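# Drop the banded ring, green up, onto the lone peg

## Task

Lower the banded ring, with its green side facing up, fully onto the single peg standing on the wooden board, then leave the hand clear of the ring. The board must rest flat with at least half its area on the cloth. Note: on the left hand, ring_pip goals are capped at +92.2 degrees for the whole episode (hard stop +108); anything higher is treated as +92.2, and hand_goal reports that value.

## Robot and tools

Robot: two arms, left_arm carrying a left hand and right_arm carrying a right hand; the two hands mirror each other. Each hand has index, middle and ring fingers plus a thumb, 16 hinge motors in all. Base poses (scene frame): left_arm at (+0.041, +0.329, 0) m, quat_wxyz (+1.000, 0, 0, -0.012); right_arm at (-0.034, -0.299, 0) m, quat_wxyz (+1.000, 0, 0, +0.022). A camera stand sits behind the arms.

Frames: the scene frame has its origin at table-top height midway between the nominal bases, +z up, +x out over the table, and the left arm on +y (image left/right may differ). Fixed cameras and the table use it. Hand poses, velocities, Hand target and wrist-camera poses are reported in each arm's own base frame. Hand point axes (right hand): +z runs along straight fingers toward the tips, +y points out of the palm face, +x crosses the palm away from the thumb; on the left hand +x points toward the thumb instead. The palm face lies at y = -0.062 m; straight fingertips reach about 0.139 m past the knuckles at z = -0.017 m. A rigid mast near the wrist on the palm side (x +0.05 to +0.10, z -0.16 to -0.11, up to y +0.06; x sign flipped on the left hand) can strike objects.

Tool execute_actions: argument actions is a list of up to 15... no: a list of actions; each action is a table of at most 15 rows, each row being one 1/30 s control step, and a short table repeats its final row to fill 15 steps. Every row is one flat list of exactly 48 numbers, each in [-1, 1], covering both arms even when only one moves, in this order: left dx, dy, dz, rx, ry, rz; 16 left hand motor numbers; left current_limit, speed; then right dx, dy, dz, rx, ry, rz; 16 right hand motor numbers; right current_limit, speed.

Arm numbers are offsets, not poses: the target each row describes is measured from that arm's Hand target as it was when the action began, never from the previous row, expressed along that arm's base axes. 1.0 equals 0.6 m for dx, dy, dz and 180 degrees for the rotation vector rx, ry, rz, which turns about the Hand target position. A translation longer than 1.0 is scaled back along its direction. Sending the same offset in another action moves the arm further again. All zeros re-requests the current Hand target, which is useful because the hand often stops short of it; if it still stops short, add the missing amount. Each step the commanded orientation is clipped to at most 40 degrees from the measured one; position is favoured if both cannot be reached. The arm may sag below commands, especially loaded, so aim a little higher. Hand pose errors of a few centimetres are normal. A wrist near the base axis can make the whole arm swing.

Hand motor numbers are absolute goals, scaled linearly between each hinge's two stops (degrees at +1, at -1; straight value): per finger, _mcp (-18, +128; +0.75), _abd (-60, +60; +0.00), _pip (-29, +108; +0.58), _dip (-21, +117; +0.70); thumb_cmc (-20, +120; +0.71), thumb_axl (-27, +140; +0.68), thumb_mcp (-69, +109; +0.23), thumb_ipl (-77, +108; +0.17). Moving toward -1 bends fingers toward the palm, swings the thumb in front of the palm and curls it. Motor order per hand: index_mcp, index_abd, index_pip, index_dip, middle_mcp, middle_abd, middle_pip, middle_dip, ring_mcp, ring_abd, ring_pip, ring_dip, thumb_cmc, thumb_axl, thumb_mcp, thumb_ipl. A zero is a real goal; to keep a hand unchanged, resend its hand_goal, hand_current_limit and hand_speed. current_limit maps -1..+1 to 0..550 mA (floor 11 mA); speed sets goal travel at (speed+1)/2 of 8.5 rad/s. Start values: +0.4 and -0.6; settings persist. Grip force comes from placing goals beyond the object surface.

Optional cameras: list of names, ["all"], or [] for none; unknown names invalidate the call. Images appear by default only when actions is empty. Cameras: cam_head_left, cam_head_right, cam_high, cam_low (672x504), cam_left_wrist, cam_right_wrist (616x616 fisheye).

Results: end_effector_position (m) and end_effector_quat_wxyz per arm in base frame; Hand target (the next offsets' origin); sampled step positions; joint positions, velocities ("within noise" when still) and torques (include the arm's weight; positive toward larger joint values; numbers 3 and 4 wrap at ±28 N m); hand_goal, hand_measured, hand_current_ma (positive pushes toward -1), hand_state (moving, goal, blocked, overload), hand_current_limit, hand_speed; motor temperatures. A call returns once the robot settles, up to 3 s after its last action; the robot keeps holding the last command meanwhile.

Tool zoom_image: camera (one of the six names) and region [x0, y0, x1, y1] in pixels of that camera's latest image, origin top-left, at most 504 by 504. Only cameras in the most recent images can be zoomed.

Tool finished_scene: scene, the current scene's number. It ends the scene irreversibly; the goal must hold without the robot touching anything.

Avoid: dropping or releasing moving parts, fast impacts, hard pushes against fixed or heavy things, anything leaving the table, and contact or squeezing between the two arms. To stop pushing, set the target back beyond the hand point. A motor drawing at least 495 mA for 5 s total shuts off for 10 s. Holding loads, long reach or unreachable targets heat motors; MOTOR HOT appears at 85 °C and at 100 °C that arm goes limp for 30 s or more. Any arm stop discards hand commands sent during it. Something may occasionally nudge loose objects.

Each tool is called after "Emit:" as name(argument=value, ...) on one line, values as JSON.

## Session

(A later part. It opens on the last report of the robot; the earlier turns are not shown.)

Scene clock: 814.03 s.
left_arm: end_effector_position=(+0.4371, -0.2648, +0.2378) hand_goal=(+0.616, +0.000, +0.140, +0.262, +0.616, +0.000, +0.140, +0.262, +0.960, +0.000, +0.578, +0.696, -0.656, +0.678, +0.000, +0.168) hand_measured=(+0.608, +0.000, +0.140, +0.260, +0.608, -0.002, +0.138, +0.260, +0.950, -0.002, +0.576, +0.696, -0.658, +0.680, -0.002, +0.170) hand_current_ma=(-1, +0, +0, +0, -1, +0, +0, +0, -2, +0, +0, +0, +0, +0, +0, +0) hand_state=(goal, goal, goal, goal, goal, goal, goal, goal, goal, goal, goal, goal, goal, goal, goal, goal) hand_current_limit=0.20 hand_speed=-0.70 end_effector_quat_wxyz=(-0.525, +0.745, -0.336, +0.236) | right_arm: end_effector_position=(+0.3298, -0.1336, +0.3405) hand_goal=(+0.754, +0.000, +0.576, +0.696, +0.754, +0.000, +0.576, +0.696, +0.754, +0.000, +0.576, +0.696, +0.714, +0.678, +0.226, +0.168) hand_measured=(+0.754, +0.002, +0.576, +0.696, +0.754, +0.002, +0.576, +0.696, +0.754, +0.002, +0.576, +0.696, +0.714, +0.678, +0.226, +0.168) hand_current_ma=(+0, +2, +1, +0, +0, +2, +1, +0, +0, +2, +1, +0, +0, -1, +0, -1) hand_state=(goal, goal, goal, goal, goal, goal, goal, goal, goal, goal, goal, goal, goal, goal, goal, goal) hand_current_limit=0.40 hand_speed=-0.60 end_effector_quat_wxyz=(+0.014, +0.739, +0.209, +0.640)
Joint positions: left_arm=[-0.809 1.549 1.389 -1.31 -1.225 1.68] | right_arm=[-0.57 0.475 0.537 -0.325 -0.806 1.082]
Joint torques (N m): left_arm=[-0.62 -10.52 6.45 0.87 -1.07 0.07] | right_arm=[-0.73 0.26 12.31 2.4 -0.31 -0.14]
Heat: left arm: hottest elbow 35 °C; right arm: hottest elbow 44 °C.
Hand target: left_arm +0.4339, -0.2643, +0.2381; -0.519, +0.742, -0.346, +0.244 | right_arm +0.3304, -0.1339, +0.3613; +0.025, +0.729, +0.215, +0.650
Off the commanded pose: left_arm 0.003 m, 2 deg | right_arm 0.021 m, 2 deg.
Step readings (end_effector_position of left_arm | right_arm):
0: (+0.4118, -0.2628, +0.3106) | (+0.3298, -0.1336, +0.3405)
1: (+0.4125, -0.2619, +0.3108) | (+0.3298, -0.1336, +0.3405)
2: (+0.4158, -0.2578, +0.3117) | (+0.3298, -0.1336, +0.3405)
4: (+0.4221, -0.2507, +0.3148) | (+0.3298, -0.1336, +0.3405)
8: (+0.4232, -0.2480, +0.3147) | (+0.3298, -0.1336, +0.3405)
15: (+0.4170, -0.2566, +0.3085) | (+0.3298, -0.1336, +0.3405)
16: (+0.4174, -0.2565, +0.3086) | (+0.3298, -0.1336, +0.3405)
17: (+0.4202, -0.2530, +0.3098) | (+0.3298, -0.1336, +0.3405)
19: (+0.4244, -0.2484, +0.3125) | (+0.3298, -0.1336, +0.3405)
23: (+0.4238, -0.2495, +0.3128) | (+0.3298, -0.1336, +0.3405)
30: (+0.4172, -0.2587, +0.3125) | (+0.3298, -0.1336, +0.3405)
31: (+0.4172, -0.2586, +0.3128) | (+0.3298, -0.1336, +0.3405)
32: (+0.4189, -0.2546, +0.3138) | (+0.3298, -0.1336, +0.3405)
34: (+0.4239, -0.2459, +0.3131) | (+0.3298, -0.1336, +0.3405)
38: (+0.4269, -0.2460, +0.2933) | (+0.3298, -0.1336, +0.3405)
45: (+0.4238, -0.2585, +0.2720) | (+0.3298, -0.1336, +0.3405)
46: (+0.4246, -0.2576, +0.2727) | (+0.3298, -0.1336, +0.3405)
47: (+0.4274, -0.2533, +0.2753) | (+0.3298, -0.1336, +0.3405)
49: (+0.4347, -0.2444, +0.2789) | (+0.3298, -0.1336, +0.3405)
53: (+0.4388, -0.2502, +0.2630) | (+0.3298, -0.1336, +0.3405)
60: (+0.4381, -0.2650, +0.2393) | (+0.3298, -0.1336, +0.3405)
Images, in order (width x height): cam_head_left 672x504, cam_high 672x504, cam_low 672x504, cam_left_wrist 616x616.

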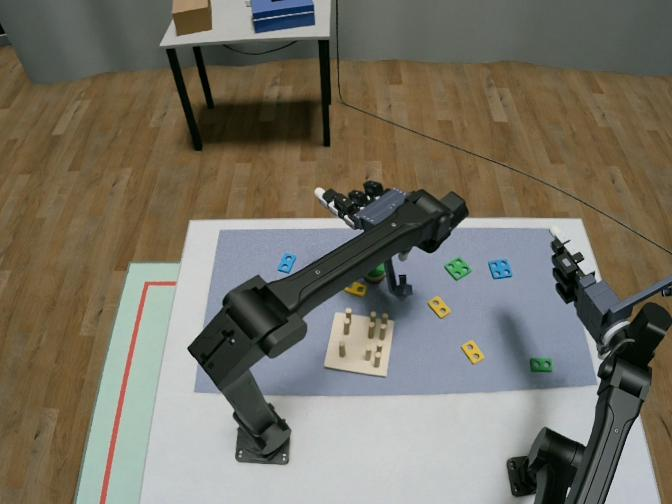

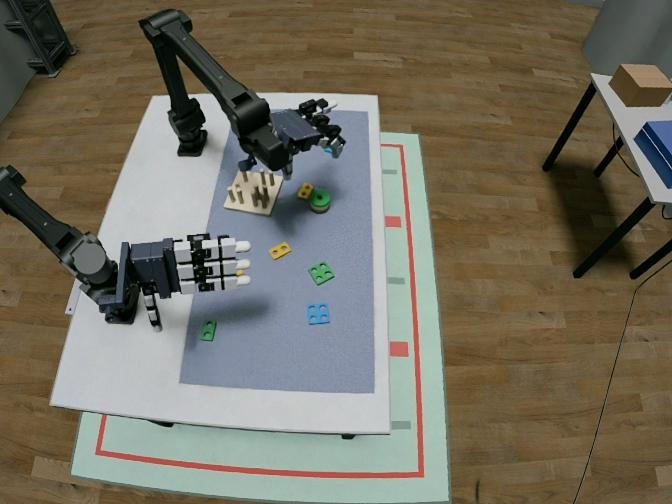

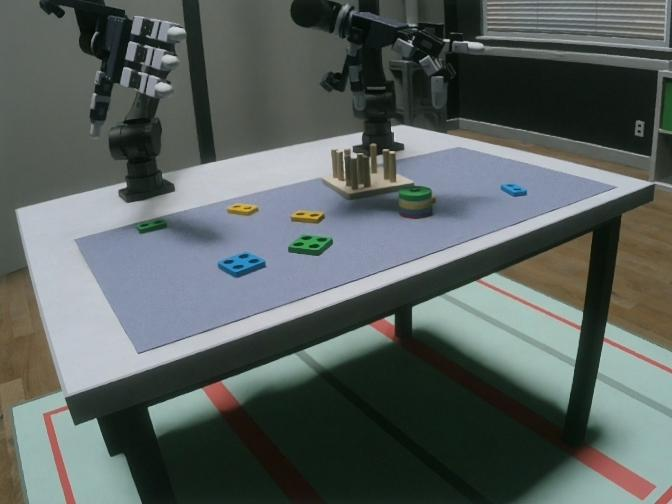

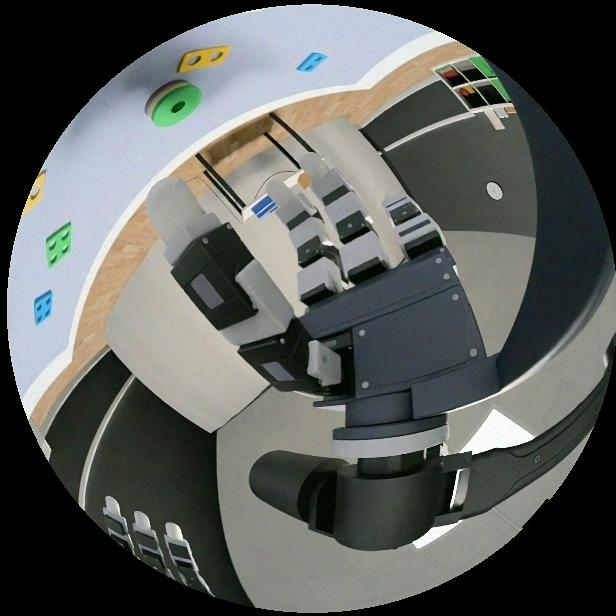

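Emit:
execute_actions(actions=[[[0.04,0.002,-0.07,0,0,0,0.616,0,0.139,0.261,0.616,0,0.139,0.261,0.959,0,0.577,0.696,-0.657,0.677,0,0.168,0.2,-0.7,0,0,0,0,0,0,0.754,0,0.576,0.696,0.754,0,0.576,0.696,0.754,0,0.576,0.696,0.714,0.678,0.226,0.168,0.4,-0.6]],[[0.037,0.002,-0.07,0,0,0,0.616,0,0.139,0.261,0.616,0,0.139,0.261,0.959,0,0.577,0.696,-0.657,0.677,0,0.168,0.2,-0.7,0,0,0,0,0,0,0.754,0,0.576,0.696,0.754,0,0.576,0.696,0.754,0,0.576,0.696,0.714,0.678,0.226,0.168,0.4,-0.6]]], cameras=["cam_high","cam_head_left","cam_left_wrist","cam_low"])

Emit:
zoom_image(camera="cam_left_wrist", region=[130, 60, 350, 260])

Emit:
zoom_image(camera="cam_high", region=[250, 120, 370, 240])

Emit:
zoom_image(camera="cam_low", region=[340, 100, 480, 240])

Scene clock: 828.67 s.
left_arm: end_effector_position=(+0.4775, -0.2682, +0.1621) hand_goal=(+0.616, +0.000, +0.140, +0.262, +0.616, +0.000, +0.140, +0.262, +0.960, +0.000, +0.578, +0.696, -0.656, +0.678, +0.000, +0.168) hand_measured=(+0.608, +0.000, +0.140, +0.260, +0.608, -0.002, +0.138, +0.260, +0.950, -0.002, +0.576, +0.696, -0.658, +0.680, -0.002, +0.170) hand_current_ma=(-1, +0, +0, +0, -1, +0, +0, +0, -2, +0, +0, +0, +0, +0, +0, +0) hand_state=(goal, goal, goal, goal, goal, goal, goal, goal, goal, goal, goal, goal, goal, goal, goal, goal) hand_current_limit=0.20 hand_speed=-0.70 end_effector_quat_wxyz=(-0.517, +0.742, -0.345, +0.251) | right_arm: end_effector_position=(+0.3298, -0.1336, +0.3405) hand_goal=(+0.754, +0.000, +0.576, +0.696, +0.754, +0.000, +0.576, +0.696, +0.754, +0.000, +0.576, +0.696, +0.714, +0.678, +0.226, +0.168) hand_measured=(+0.754, +0.002, +0.576, +0.696, +0.754, +0.002, +0.576, +0.696, +0.754, +0.002, +0.576, +0.696, +0.714, +0.678, +0.226, +0.168) hand_current_ma=(+0, +2, +1, +0, +0, +2, +1, +0, +0, +2, +1, +0, +0, -1, +0, -1) hand_state=(goal, goal, goal, goal, goal, goal, goal, goal, goal, goal, goal, goal, goal, goal, goal, goal) hand_current_limit=0.40 hand_speed=-0.60 end_effector_quat_wxyz=(+0.014, +0.739, +0.209, +0.640)
Joint positions: left_arm=[-0.751 1.616 1.252 -0.847 -1.201 1.937] | right_arm=[-0.57 0.475 0.537 -0.325 -0.806 1.082]
Joint torques (N m): left_arm=[0.85 -9.76 6.58 1.29 -0.83 0.07] | right_arm=[-0.73 0.26 12.33 2.39 -0.31 -0.14]
Heat: left arm: hottest elbow 36 °C; right arm: hottest elbow 44 °C.
Hand target: left_arm +0.4801, -0.2620, +0.1541; -0.519, +0.742, -0.347, +0.244 | right_arm +0.3304, -0.1339, +0.3613; +0.025, +0.729, +0.215, +0.650
Off the commanded pose: left_arm 0.011 m, 1 deg | right_arm 0.021 m, 2 deg.
Step readings (end_effector_position of left_arm | right_arm):
0: (+0.4370, -0.2648, +0.2378) | (+0.3298, -0.1336, +0.3405)
1: (+0.4371, -0.2649, +0.2375) | (+0.3298, -0.1336, +0.3405)
2: (+0.4385, -0.2663, +0.2359) | (+0.3298, -0.1336, +0.3405)
4: (+0.4427, -0.2700, +0.2311) | (+0.3298, -0.1336, +0.3405)
8: (+0.4483, -0.2713, +0.2160) | (+0.3298, -0.1336, +0.3405)
15: (+0.4549, -0.2699, +0.2079) | (+0.3298, -0.1336, +0.3405)
16: (+0.4554, -0.2700, +0.2076) | (+0.3298, -0.1336, +0.3405)
17: (+0.4576, -0.2699, +0.2063) | (+0.3298, -0.1336, +0.3405)
19: (+0.4627, -0.2707, +0.2016) | (+0.3298, -0.1336, +0.3405)
23: (+0.4712, -0.2699, +0.1807) | (+0.3298, -0.1336, +0.3405)
30: (+0.4763, -0.2674, +0.1616) | (+0.3298, -0.1336, +0.3405)
Images, in order (width x height): cam_head_left 672x504, cam_high 672x504, cam_low 672x504, cam_left_wrist 616x616.

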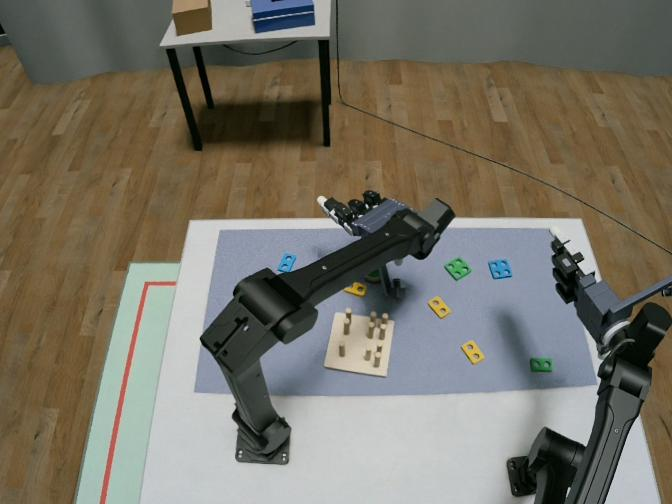

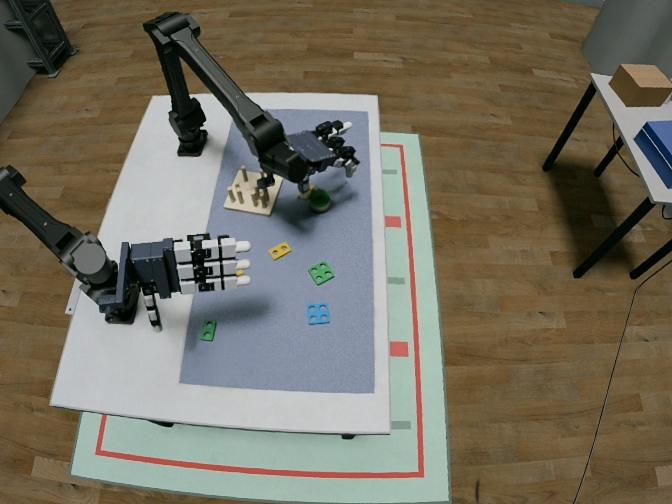

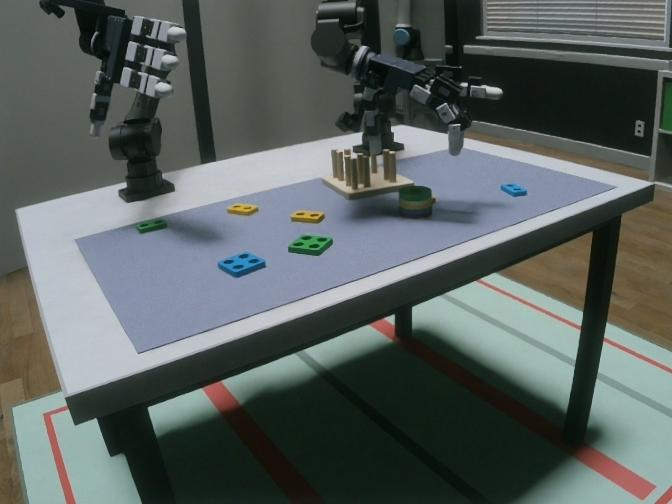

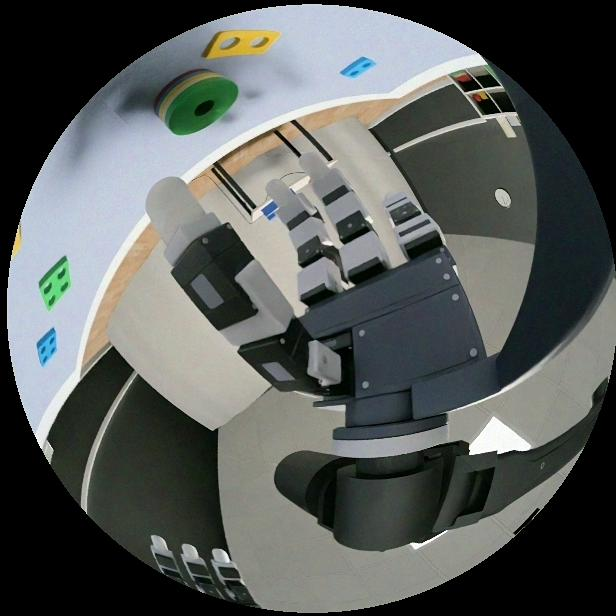

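Scaled by 2.291 from the camera's 616x616 image, which has a finer 880x880 frame.

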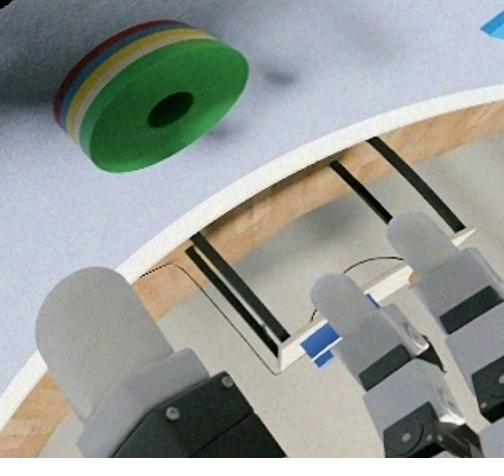

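Scaled by 4.200 from the camera's 672x504 image, which has a finer 960x720 frame.

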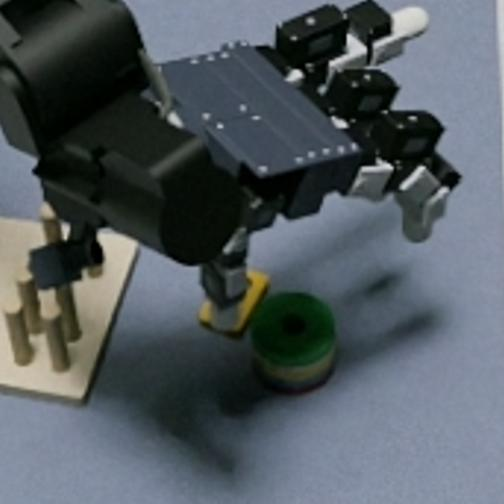

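Scaled by 3.600 from the camera's 672x504 image, which has a finer 960x720 frame.

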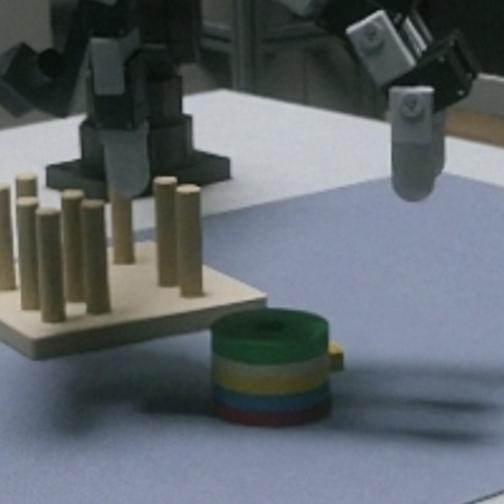

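Emit:
execute_actions(actions=[[[-0.037,0,0.1,-0.1441,-0.0013,0.0779,0.616,0,0.139,0.261,0.959,0,0.577,0.696,0.959,0,0.577,0.696,-0.514,0.677,0,0.168,0.2,-0.7,0,0,0,0,0,0,0.754,0,0.576,0.696,0.754,0,0.576,0.696,0.754,0,0.576,0.696,0.714,0.678,0.226,0.168,0.4,-0.6]],[[-0.04,0,0.1,-0.1441,-0.0013,0.0779,0.616,0,0.139,0.261,0.959,0,0.577,0.696,0.959,0,0.577,0.696,-0.514,0.677,0,0.168,0.2,-0.7,0,0,0,0,0,0,0.754,0,0.576,0.696,0.754,0,0.576,0.696,0.754,0,0.576,0.696,0.714,0.678,0.226,0.168,0.4,-0.6]],[[-0.04,0,0.06,-0.0917,0.0467,0.1409,0.616,0,0.139,0.261,0.959,0,0.577,0.696,0.959,0,0.577,0.696,-0.514,0.677,0,0.168,0.2,-0.7,0,0,0,0,0,0,0.754,0,0.576,0.696,0.754,0,0.576,0.696,0.754,0,0.576,0.696,0.714,0.678,0.226,0.168,0.4,-0.6]],[[0,0,0,-0.0917,0.0467,0.1409,0.616,0,0.139,0.261,0.959,0,0.577,0.696,0.959,0,0.577,0.696,-0.514,0.677,0,0.168,0.2,-0.7,0,0,0,0,0,0,0.754,0,0.576,0.696,0.754,0,0.576,0.696,0.754,0,0.576,0.696,0.714,0.678,0.226,0.168,0.4,-0.6]],[[0,0,0,-0.0583,0.0834,0.1611,0.616,0,0.139,0.261,0.959,0,0.577,0.696,0.959,0,0.577,0.696,-0.514,0.677,0,0.168,0.2,-0.7,0,0,0,0,0,0,0.754,0,0.576,0.696,0.754,0,0.576,0.696,0.754,0,0.576,0.696,0.714,0.678,0.226,0.168,0.4,-0.6]],[[0,0,0,-0.0583,0.0834,0.1611,0.616,0,0.139,0.261,0.959,0,0.577,0.696,0.959,0,0.577,0.696,-0.514,0.677,0,0.168,0.2,-0.7,0,0,0,0,0,0,0.754,0,0.576,0.696,0.754,0,0.576,0.696,0.754,0,0.576,0.696,0.714,0.678,0.226,0.168,0.4,-0.6]],[[0.02,0,-0.05,-0.0524,0.127,0.1033,0.616,0,0.139,0.261,0.959,0,0.577,0.696,0.959,0,0.577,0.696,-0.514,0.677,0,0.168,0.2,-0.7,0,0,0,0,0,0,0.754,0,0.576,0.696,0.754,0,0.576,0.696,0.754,0,0.576,0.696,0.714,0.678,0.226,0.168,0.4,-0.6]],[[0.03,0,-0.1,-0.0524,0.127,0.1033,0.616,0,0.139,0.261,0.959,0,0.577,0.696,0.959,0,0.577,0.696,-0.514,0.677,0,0.168,0.2,-0.7,0,0,0,0,0,0,0.754,0,0.576,0.696,0.754,0,0.576,0.696,0.754,0,0.576,0.696,0.714,0.678,0.226,0.168,0.4,-0.6]],[[0.03,0,-0.1,0,0,-0.0722,0.616,0,0.139,0.261,0.959,0,0.577,0.696,0.959,0,0.577,0.696,-0.514,0.677,0,0.168,0.2,-0.7,0,0,0,0,0,0,0.754,0,0.576,0.696,0.754,0,0.576,0.696,0.754,0,0.576,0.696,0.714,0.678,0.226,0.168,0.4,-0.6]]], cameras=["cam_high","cam_head_left","cam_left_wrist","cam_low"])

Emit:
zoom_image(camera="cam_left_wrist", region=[130, 60, 350, 260])

Emit:
zoom_image(camera="cam_head_left", region=[310, 180, 450, 320])

Scene clock: 887.00 s.
left_arm: end_effector_position=(+0.4494, -0.2527, +0.1461) hand_goal=(+0.616, +0.000, +0.140, +0.262, +0.960, +0.000, +0.578, +0.696, +0.960, +0.000, +0.578, +0.696, -0.514, +0.678, +0.000, +0.168) hand_measured=(+0.608, +0.002, +0.140, +0.260, +0.948, +0.002, +0.574, +0.694, +0.950, +0.002, +0.576, +0.696, -0.514, +0.680, -0.002, +0.170) hand_current_ma=(-1, +0, +0, +0, -3, +0, +0, +0, -2, +0, +0, +0, +0, +0, +0, +0) hand_state=(goal, goal, goal, goal, goal, goal, goal, goal, goal, goal, goal, goal, goal, goal, goal, goal) hand_current_limit=0.20 hand_speed=-0.70 end_effector_quat_wxyz=(-0.131, +0.167, +0.807, -0.551) | right_arm: end_effector_position=(+0.3298, -0.1336, +0.3405) hand_goal=(+0.754, +0.000, +0.576, +0.696, +0.754, +0.000, +0.576, +0.696, +0.754, +0.000, +0.576, +0.696, +0.714, +0.678, +0.226, +0.168) hand_measured=(+0.754, +0.002, +0.576, +0.696, +0.754, +0.002, +0.576, +0.696, +0.754, +0.002, +0.576, +0.696, +0.714, +0.678, +0.226, +0.168) hand_current_ma=(+0, +2, +1, +0, +0, +2, +1, +0, +0, +2, +1, +0, +0, -1, +0, -1) hand_state=(goal, goal, goal, goal, goal, goal, goal, goal, goal, goal, goal, goal, goal, goal, goal, goal) hand_current_limit=0.40 hand_speed=-0.60 end_effector_quat_wxyz=(+0.014, +0.739, +0.209, +0.640)
Joint positions: left_arm=[-0.265 1.91 1.617 -1.697 1.167 -1.149] | right_arm=[-0.57 0.475 0.537 -0.325 -0.806 1.082]
Joint torques (N m): left_arm=[-1.49 -13.57 9.36 -0.85 0.78 0.04] | right_arm=[-0.73 0.32 12.31 2.39 -0.31 -0.14]
Heat: left arm: hottest elbow 36 °C; right arm: hottest elbow 44 °C.
Hand target: left_arm +0.4579, -0.2618, +0.1600; -0.140, +0.199, +0.795, -0.556 | right_arm +0.3304, -0.1339, +0.3613; +0.025, +0.729, +0.215, +0.650
Off the commanded pose: left_arm 0.019 m, 4 deg | right_arm 0.021 m, 2 deg.
joint sent to its limit (left arm) — joint 4 (wrist pitch), lower limit. The joint targets are off in orientation, not in position.
Step readings (end_effector_position of left_arm | right_arm):
0: (+0.4774, -0.2681, +0.1621) | (+0.3298, -0.1336, +0.3405)
1: (+0.4773, -0.2689, +0.1616) | (+0.3298, -0.1336, +0.3405)
2: (+0.4749, -0.2730, +0.1595) | (+0.3298, -0.1336, +0.3405)
4: (+0.4643, -0.2776, +0.1579) | (+0.3298, -0.1336, +0.3405)
8: (+0.4484, -0.2704, +0.1860) | (+0.3298, -0.1336, +0.3405)
15: (+0.4422, -0.2524, +0.2078) | (+0.3298, -0.1336, +0.3405)
16: (+0.4411, -0.2534, +0.2061) | (+0.3298, -0.1336, +0.3405)
17: (+0.4373, -0.2585, +0.2033) | (+0.3298, -0.1336, +0.3405)
19: (+0.4266, -0.2675, +0.2024) | (+0.3298, -0.1336, +0.3405)
23: (+0.4167, -0.2654, +0.2281) | (+0.3298, -0.1336, +0.3405)
30: (+0.4189, -0.2563, +0.2611) | (+0.3298, -0.1336, +0.3405)
31: (+0.4184, -0.2568, +0.2612) | (+0.3298, -0.1336, +0.3405)
32: (+0.4146, -0.2594, +0.2612) | (+0.3298, -0.1336, +0.3405)
34: (+0.4019, -0.2641, +0.2613) | (+0.3298, -0.1336, +0.3405)
38: (+0.3898, -0.2628, +0.2703) | (+0.3298, -0.1336, +0.3405)
45: (+0.3945, -0.2563, +0.2966) | (+0.3298, -0.1336, +0.3405)
46: (+0.3948, -0.2567, +0.2981) | (+0.3298, -0.1336, +0.3405)
47: (+0.3920, -0.2614, +0.2990) | (+0.3298, -0.1336, +0.3405)
49: (+0.3872, -0.2681, +0.2981) | (+0.3298, -0.1336, +0.3405)
53: (+0.3850, -0.2695, +0.2927) | (+0.3298, -0.1336, +0.3405)
60: (+0.3929, -0.2628, +0.2929) | (+0.3298, -0.1336, +0.3405)
61: (+0.3932, -0.2632, +0.2937) | (+0.3298, -0.1336, +0.3405)
62: (+0.3904, -0.2669, +0.2941) | (+0.3298, -0.1336, +0.3405)
64: (+0.3859, -0.2729, +0.2960) | (+0.3298, -0.1336, +0.3405)
68: (+0.3881, -0.2735, +0.2985) | (+0.3298, -0.1336, +0.3405)
75: (+0.3950, -0.2657, +0.2968) | (+0.3298, -0.1336, +0.3405)
76: (+0.3947, -0.2658, +0.2967) | (+0.3298, -0.1336, +0.3405)
77: (+0.3916, -0.2694, +0.2964) | (+0.3298, -0.1336, +0.3405)
79: (+0.3870, -0.2777, +0.2983) | (+0.3298, -0.1336, +0.3405)
83: (+0.3922, -0.2761, +0.3024) | (+0.3298, -0.1336, +0.3405)
90: (+0.3952, -0.2610, +0.2976) | (+0.3298, -0.1336, +0.3405)
91: (+0.3943, -0.2614, +0.2970) | (+0.3298, -0.1336, +0.3405)
92: (+0.3916, -0.2656, +0.2973) | (+0.3298, -0.1336, +0.3405)
94: (+0.3907, -0.2777, +0.2996) | (+0.3298, -0.1336, +0.3405)
98: (+0.4060, -0.2743, +0.2874) | (+0.3298, -0.1336, +0.3405)
105: (+0.4154, -0.2583, +0.2640) | (+0.3298, -0.1336, +0.3405)
106: (+0.4143, -0.2593, +0.2648) | (+0.3298, -0.1336, +0.3405)
107: (+0.4120, -0.2651, +0.2679) | (+0.3298, -0.1336, +0.3405)
109: (+0.4102, -0.2783, +0.2734) | (+0.3298, -0.1336, +0.3405)
113: (+0.4279, -0.2759, +0.2551) | (+0.3298, -0.1336, +0.3405)
120: (+0.4441, -0.2596, +0.2156) | (+0.3298, -0.1336, +0.3405)
121: (+0.4449, -0.2599, +0.2153) | (+0.3298, -0.1336, +0.3405)
122: (+0.4445, -0.2592, +0.2141) | (+0.3298, -0.1336, +0.3405)
124: (+0.4415, -0.2561, +0.2082) | (+0.3298, -0.1336, +0.3405)
128: (+0.4388, -0.2520, +0.1799) | (+0.3298, -0.1336, +0.3405)
135: (+0.4415, -0.2503, +0.1402) | (+0.3298, -0.1336, +0.3405)
Images, in order (width x height): cam_head_left 672x504, cam_high 672x504, cam_low 672x504, cam_left_wrist 616x616.

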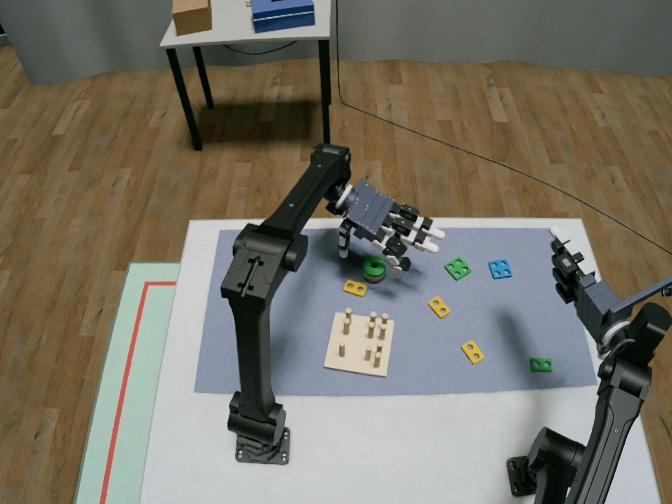

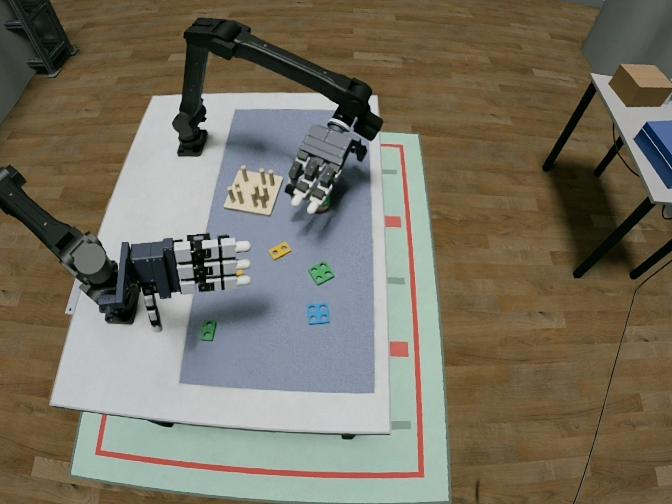

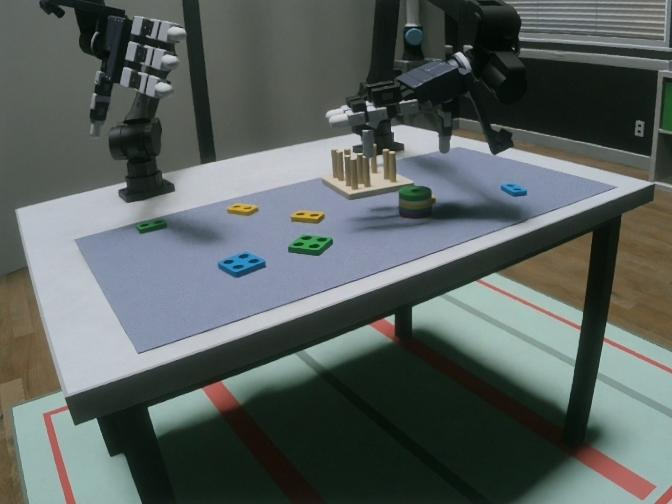

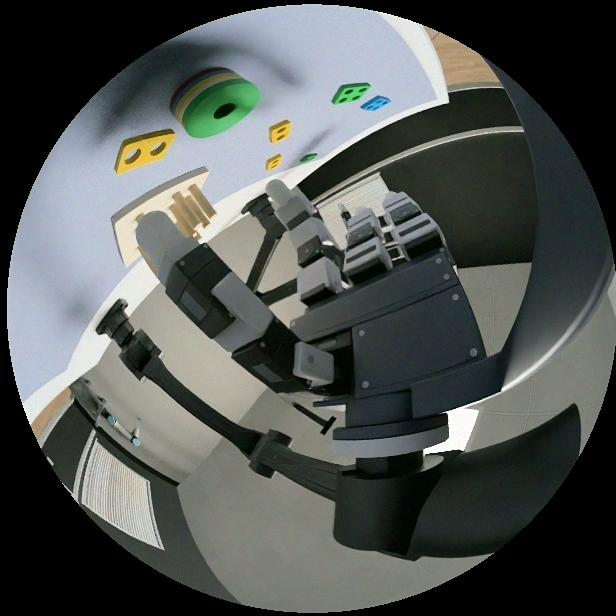

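Scaled by 2.291 from the camera's 616x616 image, which has a finer 880x880 frame.

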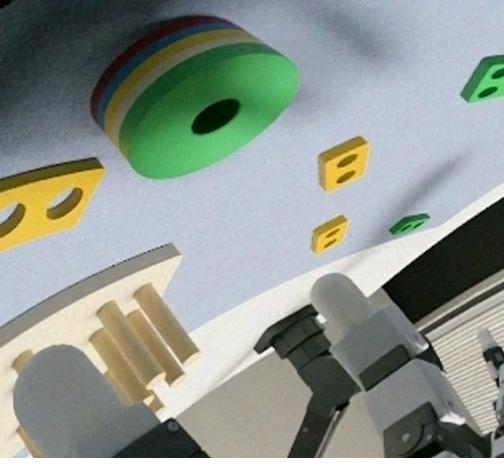

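Scaled by 3.600 from the camera's 672x504 image, which has a finer 960x720 frame.

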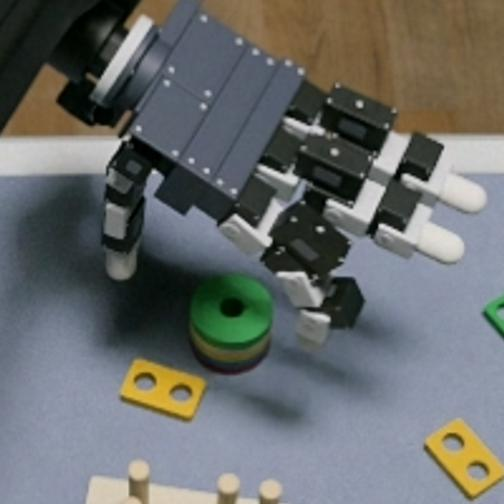

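Emit:
execute_actions(actions=[[[0.053,-0.014,-0.06,0,0,0.0444,0.616,0,0.139,0.261,0.959,0,0.577,0.696,0.959,0,0.577,0.696,-0.514,0.677,0,0.168,0.2,-0.7,0,0,0,0,0,0,0.754,0,0.576,0.696,0.754,0,0.576,0.696,0.754,0,0.576,0.696,0.714,0.678,0.226,0.168,0.4,-0.6]],[[0,0,-0.05,0,0,0,0.616,0,0.139,0.261,0.959,0,0.577,0.696,0.959,0,0.577,0.696,-0.514,0.677,0,0.168,0.2,-0.7,0,0,0,0,0,0,0.754,0,0.576,0.696,0.754,0,0.576,0.696,0.754,0,0.576,0.696,0.714,0.678,0.226,0.168,0.4,-0.6]]], cameras=["cam_high","cam_head_left","cam_left_wrist","cam_low"])

Emit:
zoom_image(camera="cam_left_wrist", region=[130, 60, 350, 260])

Emit:
zoom_image(camera="cam_head_left", region=[330, 210, 430, 310])

Emit:
zoom_image(camera="cam_high", region=[280, 150, 360, 230])

Emit:
zoom_image(camera="cam_low", region=[360, 120, 500, 240])

Scene clock: 905.50 s.
left_arm: end_effector_position=(+0.4937, -0.2710, +0.1114) hand_goal=(+0.616, +0.000, +0.140, +0.262, +0.960, +0.000, +0.578, +0.696, +0.960, +0.000, +0.578, +0.696, -0.514, +0.678, +0.000, +0.168) hand_measured=(+0.608, +0.002, +0.140, +0.260, +0.948, +0.002, +0.574, +0.694, +0.950, +0.002, +0.576, +0.696, -0.514, +0.680, -0.002, +0.170) hand_current_ma=(-1, +0, +0, +0, -3, +0, +0, +0, -2, +0, +0, +0, +0, +0, +0, +0) hand_state=(goal, goal, goal, goal, goal, goal, goal, goal, goal, goal, goal, goal, goal, goal, goal, goal) hand_current_limit=0.20 hand_speed=-0.70 end_effector_quat_wxyz=(-0.086, +0.156, +0.805, -0.566) | right_arm: end_effector_position=(+0.3298, -0.1336, +0.3405) hand_goal=(+0.754, +0.000, +0.576, +0.696, +0.754, +0.000, +0.576, +0.696, +0.754, +0.000, +0.576, +0.696, +0.714, +0.678, +0.226, +0.168) hand_measured=(+0.754, +0.002, +0.576, +0.696, +0.754, +0.002, +0.576, +0.696, +0.754, +0.002, +0.576, +0.696, +0.714, +0.678, +0.226, +0.168) hand_current_ma=(+0, +2, +1, +0, +0, +2, +1, +0, +0, +2, +1, +0, +0, -1, +0, -1) hand_state=(goal, goal, goal, goal, goal, goal, goal, goal, goal, goal, goal, goal, goal, goal, goal, goal) hand_current_limit=0.40 hand_speed=-0.60 end_effector_quat_wxyz=(+0.014, +0.739, +0.209, +0.640)
Joint positions: left_arm=[-0.265 1.972 1.629 -1.433 1.212 -1.312] | right_arm=[-0.57 0.475 0.537 -0.325 -0.806 1.082]
Joint torques (N m): left_arm=[-0.32 -12.45 5.6 0.34 0.99 -0.1] | right_arm=[-0.79 0.32 12.31 2.4 -0.31 -0.14]
Heat: left arm: hottest elbow 37 °C; right arm: hottest elbow 44 °C.
Hand target: left_arm +0.4898, -0.2702, +0.0941; -0.101, +0.143, +0.807, -0.565 | right_arm +0.3304, -0.1339, +0.3613; +0.025, +0.729, +0.215, +0.650
Off the commanded pose: left_arm 0.018 m, 2 deg | right_arm 0.021 m, 2 deg.
Step readings (end_effector_position of left_arm | right_arm):
0: (+0.4494, -0.2527, +0.1461) | (+0.3298, -0.1336, +0.3405)
1: (+0.4494, -0.2527, +0.1461) | (+0.3298, -0.1336, +0.3405)
2: (+0.4505, -0.2539, +0.1464) | (+0.3298, -0.1336, +0.3405)
4: (+0.4574, -0.2588, +0.1453) | (+0.3298, -0.1336, +0.3405)
8: (+0.4713, -0.2650, +0.1353) | (+0.3298, -0.1336, +0.3405)
15: (+0.4783, -0.2668, +0.1207) | (+0.3298, -0.1336, +0.3405)
16: (+0.4788, -0.2670, +0.1205) | (+0.3298, -0.1336, +0.3405)
17: (+0.4802, -0.2674, +0.1201) | (+0.3298, -0.1336, +0.3405)
19: (+0.4849, -0.2686, +0.1187) | (+0.3298, -0.1336, +0.3405)
23: (+0.4911, -0.2703, +0.1150) | (+0.3298, -0.1336, +0.3405)
30: (+0.4935, -0.2710, +0.1114) | (+0.3298, -0.1336, +0.3405)
Images, in order (width x height): cam_head_left 672x504, cam_high 672x504, cam_low 672x504, cam_left_wrist 616x616.

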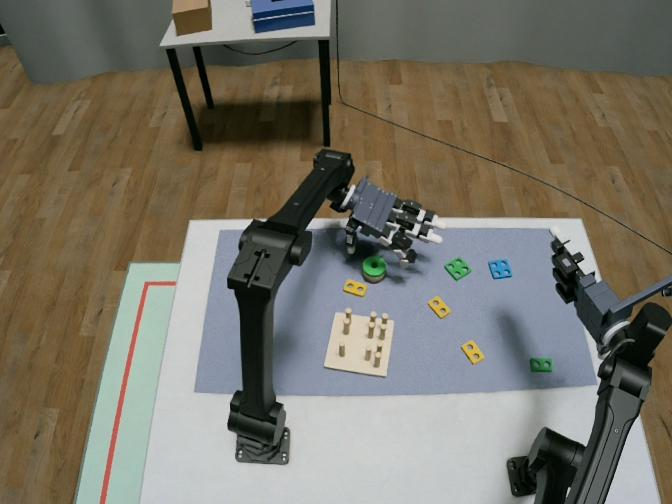

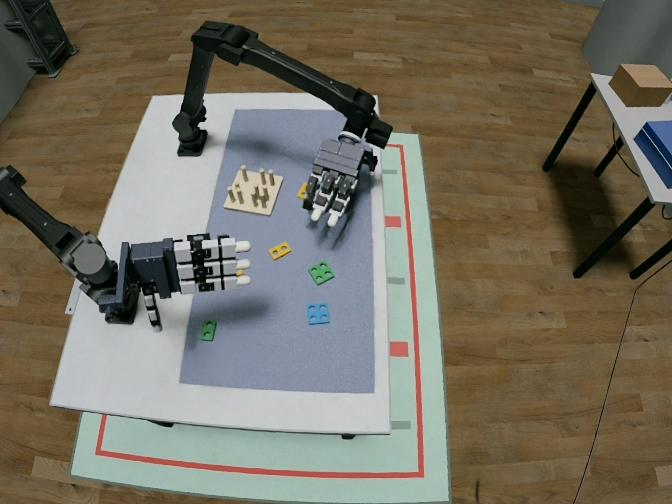

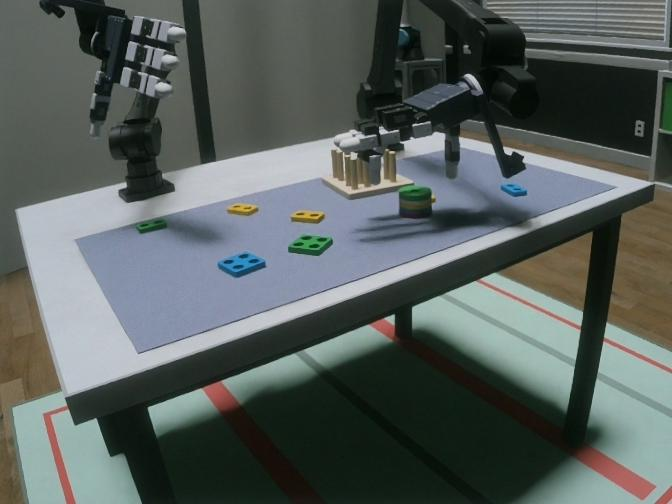

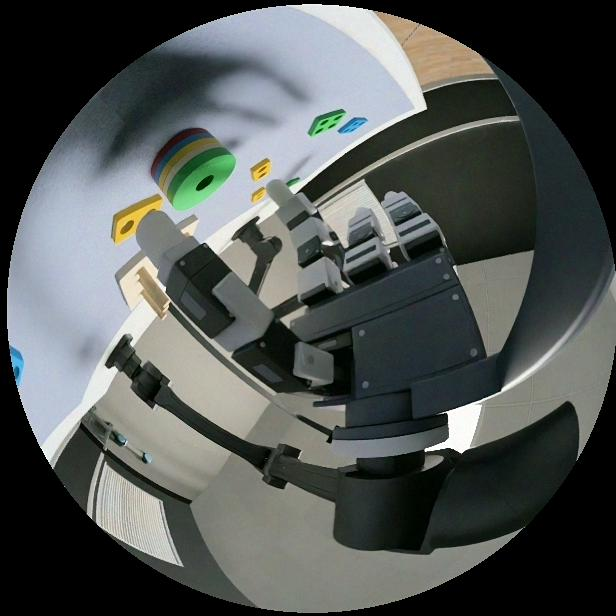

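Scaled by 2.291 from the camera's 616x616 image, which has a finer 880x880 frame.

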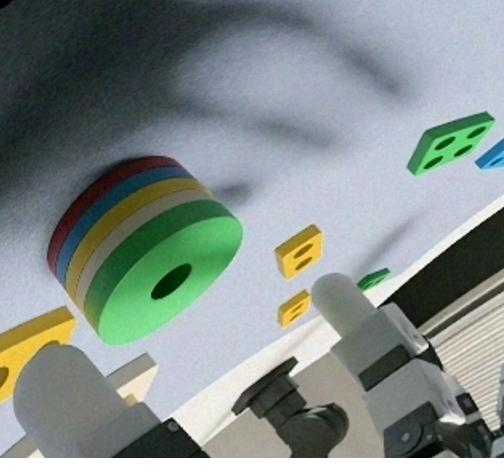

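Scaled by 5.040 from the camera's 672x504 image, which has a finer 960x720 frame.

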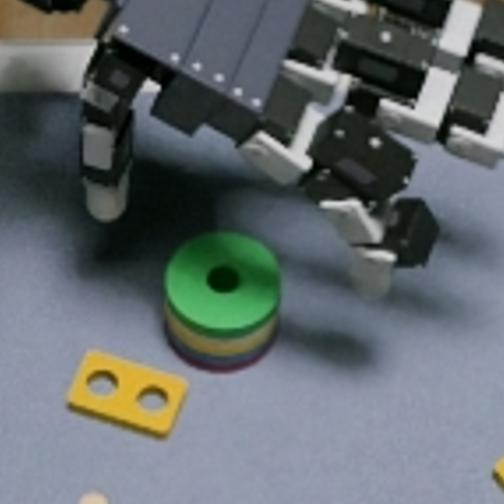

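Scaled by 6.300 from the camera's 672x504 image, which has a finer 960x720 frame.

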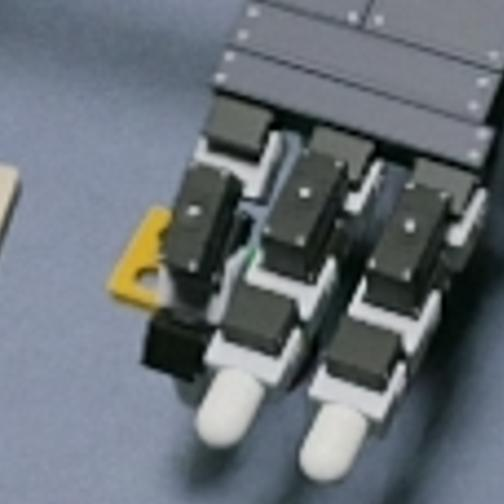

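Scaled by 3.600 from the camera's 672x504 image, which has a finer 960x720 frame.

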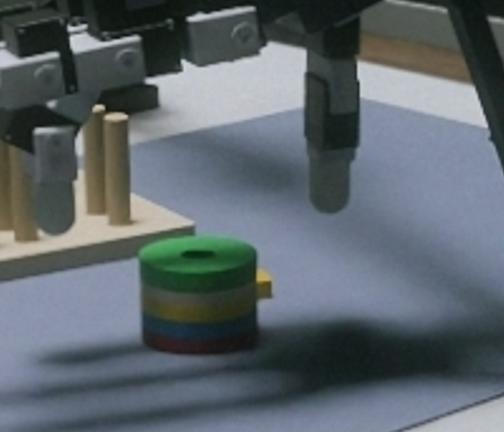

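Emit:
execute_actions(actions=[[[-0.012,0,-0.055,0,0,0,0.616,0,0.139,0.261,0.959,0,0.577,0.696,0.959,0,0.577,0.696,-0.514,0.677,0,0.168,0.2,-0.7,0,0,0,0,0,0,0.754,0,0.576,0.696,0.754,0,0.576,0.696,0.754,0,0.576,0.696,0.714,0.678,0.226,0.168,0.4,-0.6]]], cameras=["cam_high","cam_head_left","cam_left_wrist","cam_low"])

Emit:
zoom_image(camera="cam_left_wrist", region=[130, 80, 350, 260])

Emit:
zoom_image(camera="cam_head_left", region=[330, 210, 430, 310])

Emit:
zoom_image(camera="cam_low", region=[360, 120, 500, 240])

Scene clock: 927.63 s.
left_arm: end_effector_position=(+0.4860, -0.2690, +0.0719) hand_goal=(+0.616, +0.000, +0.140, +0.262, +0.960, +0.000, +0.578, +0.696, +0.960, +0.000, +0.578, +0.696, -0.514, +0.678, +0.000, +0.168) hand_measured=(+0.608, +0.002, +0.140, +0.260, +0.948, +0.002, +0.574, +0.694, +0.950, +0.002, +0.576, +0.696, -0.514, +0.680, -0.002, +0.170) hand_current_ma=(-1, +0, +0, +0, -3, +0, +0, +0, -2, +0, +0, +0, +0, +0, +0, +0) hand_state=(goal, goal, goal, goal, goal, goal, goal, goal, goal, goal, goal, goal, goal, goal, goal, goal) hand_current_limit=0.20 hand_speed=-0.70 end_effector_quat_wxyz=(-0.091, +0.150, +0.806, -0.566) | right_arm: end_effector_position=(+0.3298, -0.1336, +0.3405) hand_goal=(+0.754, +0.000, +0.576, +0.696, +0.754, +0.000, +0.576, +0.696, +0.754, +0.000, +0.576, +0.696, +0.714, +0.678, +0.226, +0.168) hand_measured=(+0.754, +0.002, +0.576, +0.696, +0.754, +0.002, +0.576, +0.696, +0.754, +0.002, +0.576, +0.696, +0.714, +0.678, +0.226, +0.168) hand_current_ma=(+0, +2, +1, +0, +0, +2, +1, +0, +0, +2, +1, +0, +0, -1, +0, -1) hand_state=(goal, goal, goal, goal, goal, goal, goal, goal, goal, goal, goal, goal, goal, goal, goal, goal) hand_current_limit=0.40 hand_speed=-0.60 end_effector_quat_wxyz=(+0.014, +0.739, +0.209, +0.640)
Joint positions: left_arm=[-0.265 1.998 1.557 -1.341 1.212 -1.322] | right_arm=[-0.57 0.475 0.537 -0.325 -0.806 1.082]
Joint torques (N m): left_arm=[-0.62 -12.92 5.76 0.34 0.99 -0.13] | right_arm=[-0.73 0.26 12.33 2.41 -0.31 -0.14]
Heat: left arm: hottest elbow 36 °C; right arm: hottest elbow 44 °C.
Hand target: left_arm +0.4825, -0.2702, +0.0611; -0.101, +0.143, +0.807, -0.564 | right_arm +0.3304, -0.1339, +0.3613; +0.025, +0.729, +0.215, +0.650
Off the commanded pose: left_arm 0.011 m, 1 deg | right_arm 0.021 m, 2 deg.
Step readings (end_effector_position of left_arm | right_arm):
0: (+0.4937, -0.2710, +0.1114) | (+0.3298, -0.1336, +0.3405)
1: (+0.4936, -0.2710, +0.1111) | (+0.3298, -0.1336, +0.3405)
2: (+0.4935, -0.2709, +0.1089) | (+0.3298, -0.1336, +0.3405)
4: (+0.4922, -0.2707, +0.1026) | (+0.3298, -0.1336, +0.3405)
8: (+0.4856, -0.2689, +0.0834) | (+0.3298, -0.1336, +0.3405)
15: (+0.4856, -0.2689, +0.0720) | (+0.3298, -0.1336, +0.3405)
Images, in order (width x height): cam_head_left 672x504, cam_high 672x504, cam_low 672x504, cam_left_wrist 616x616.

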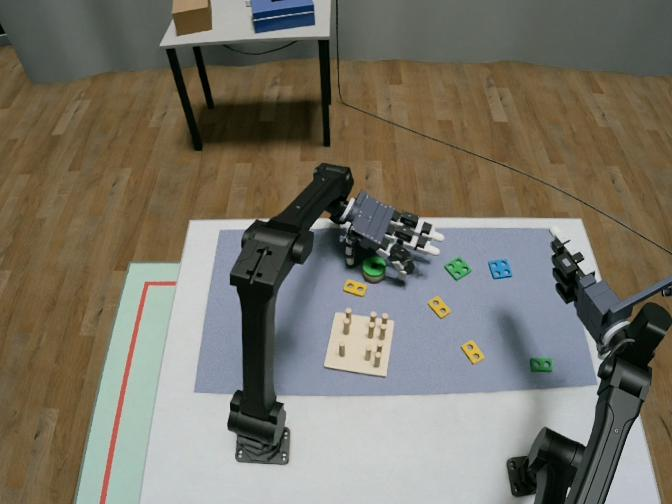

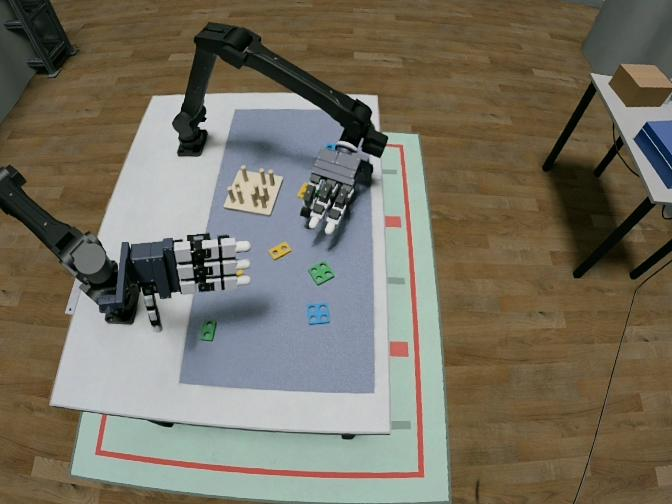

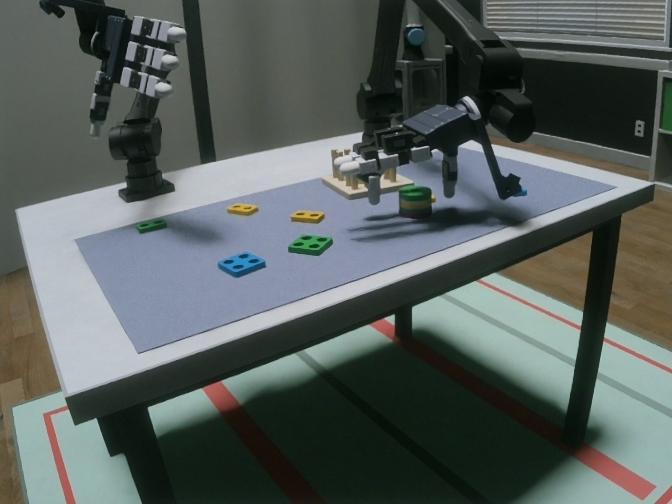

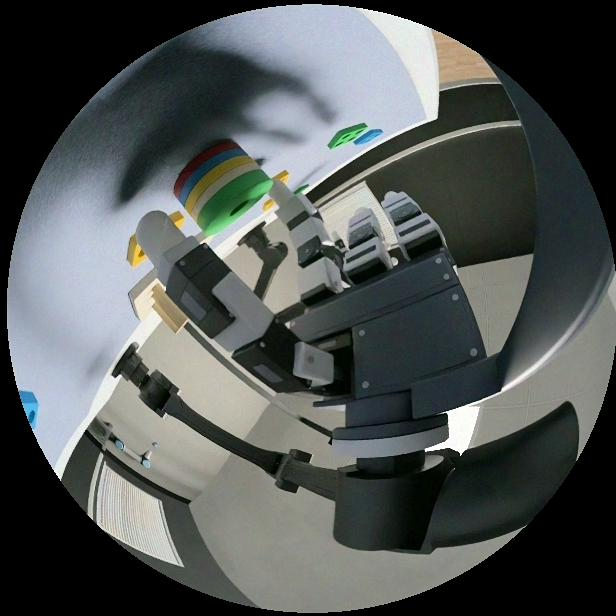

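Scaled by 2.291 from the camera's 616x616 image, which has a finer 880x880 frame.

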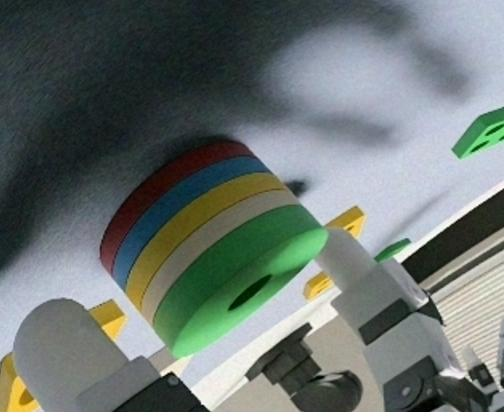

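Scaled by 5.040 from the camera's 672x504 image, which has a finer 960x720 frame.

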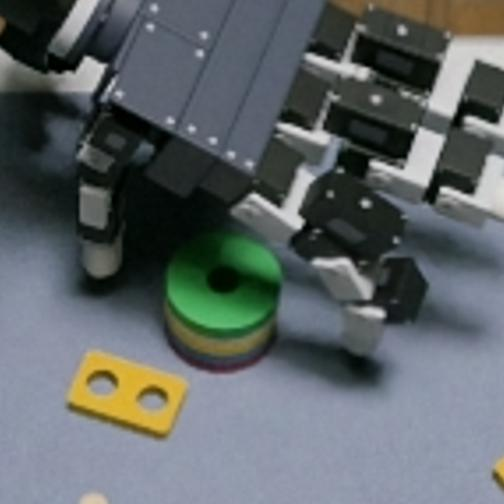

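Scaled by 3.600 from the camera's 672x504 image, which has a finer 960x720 frame.

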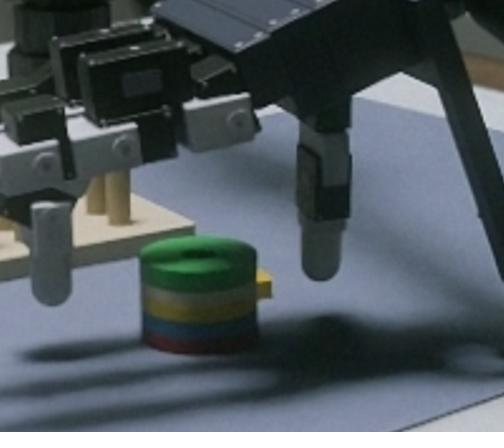

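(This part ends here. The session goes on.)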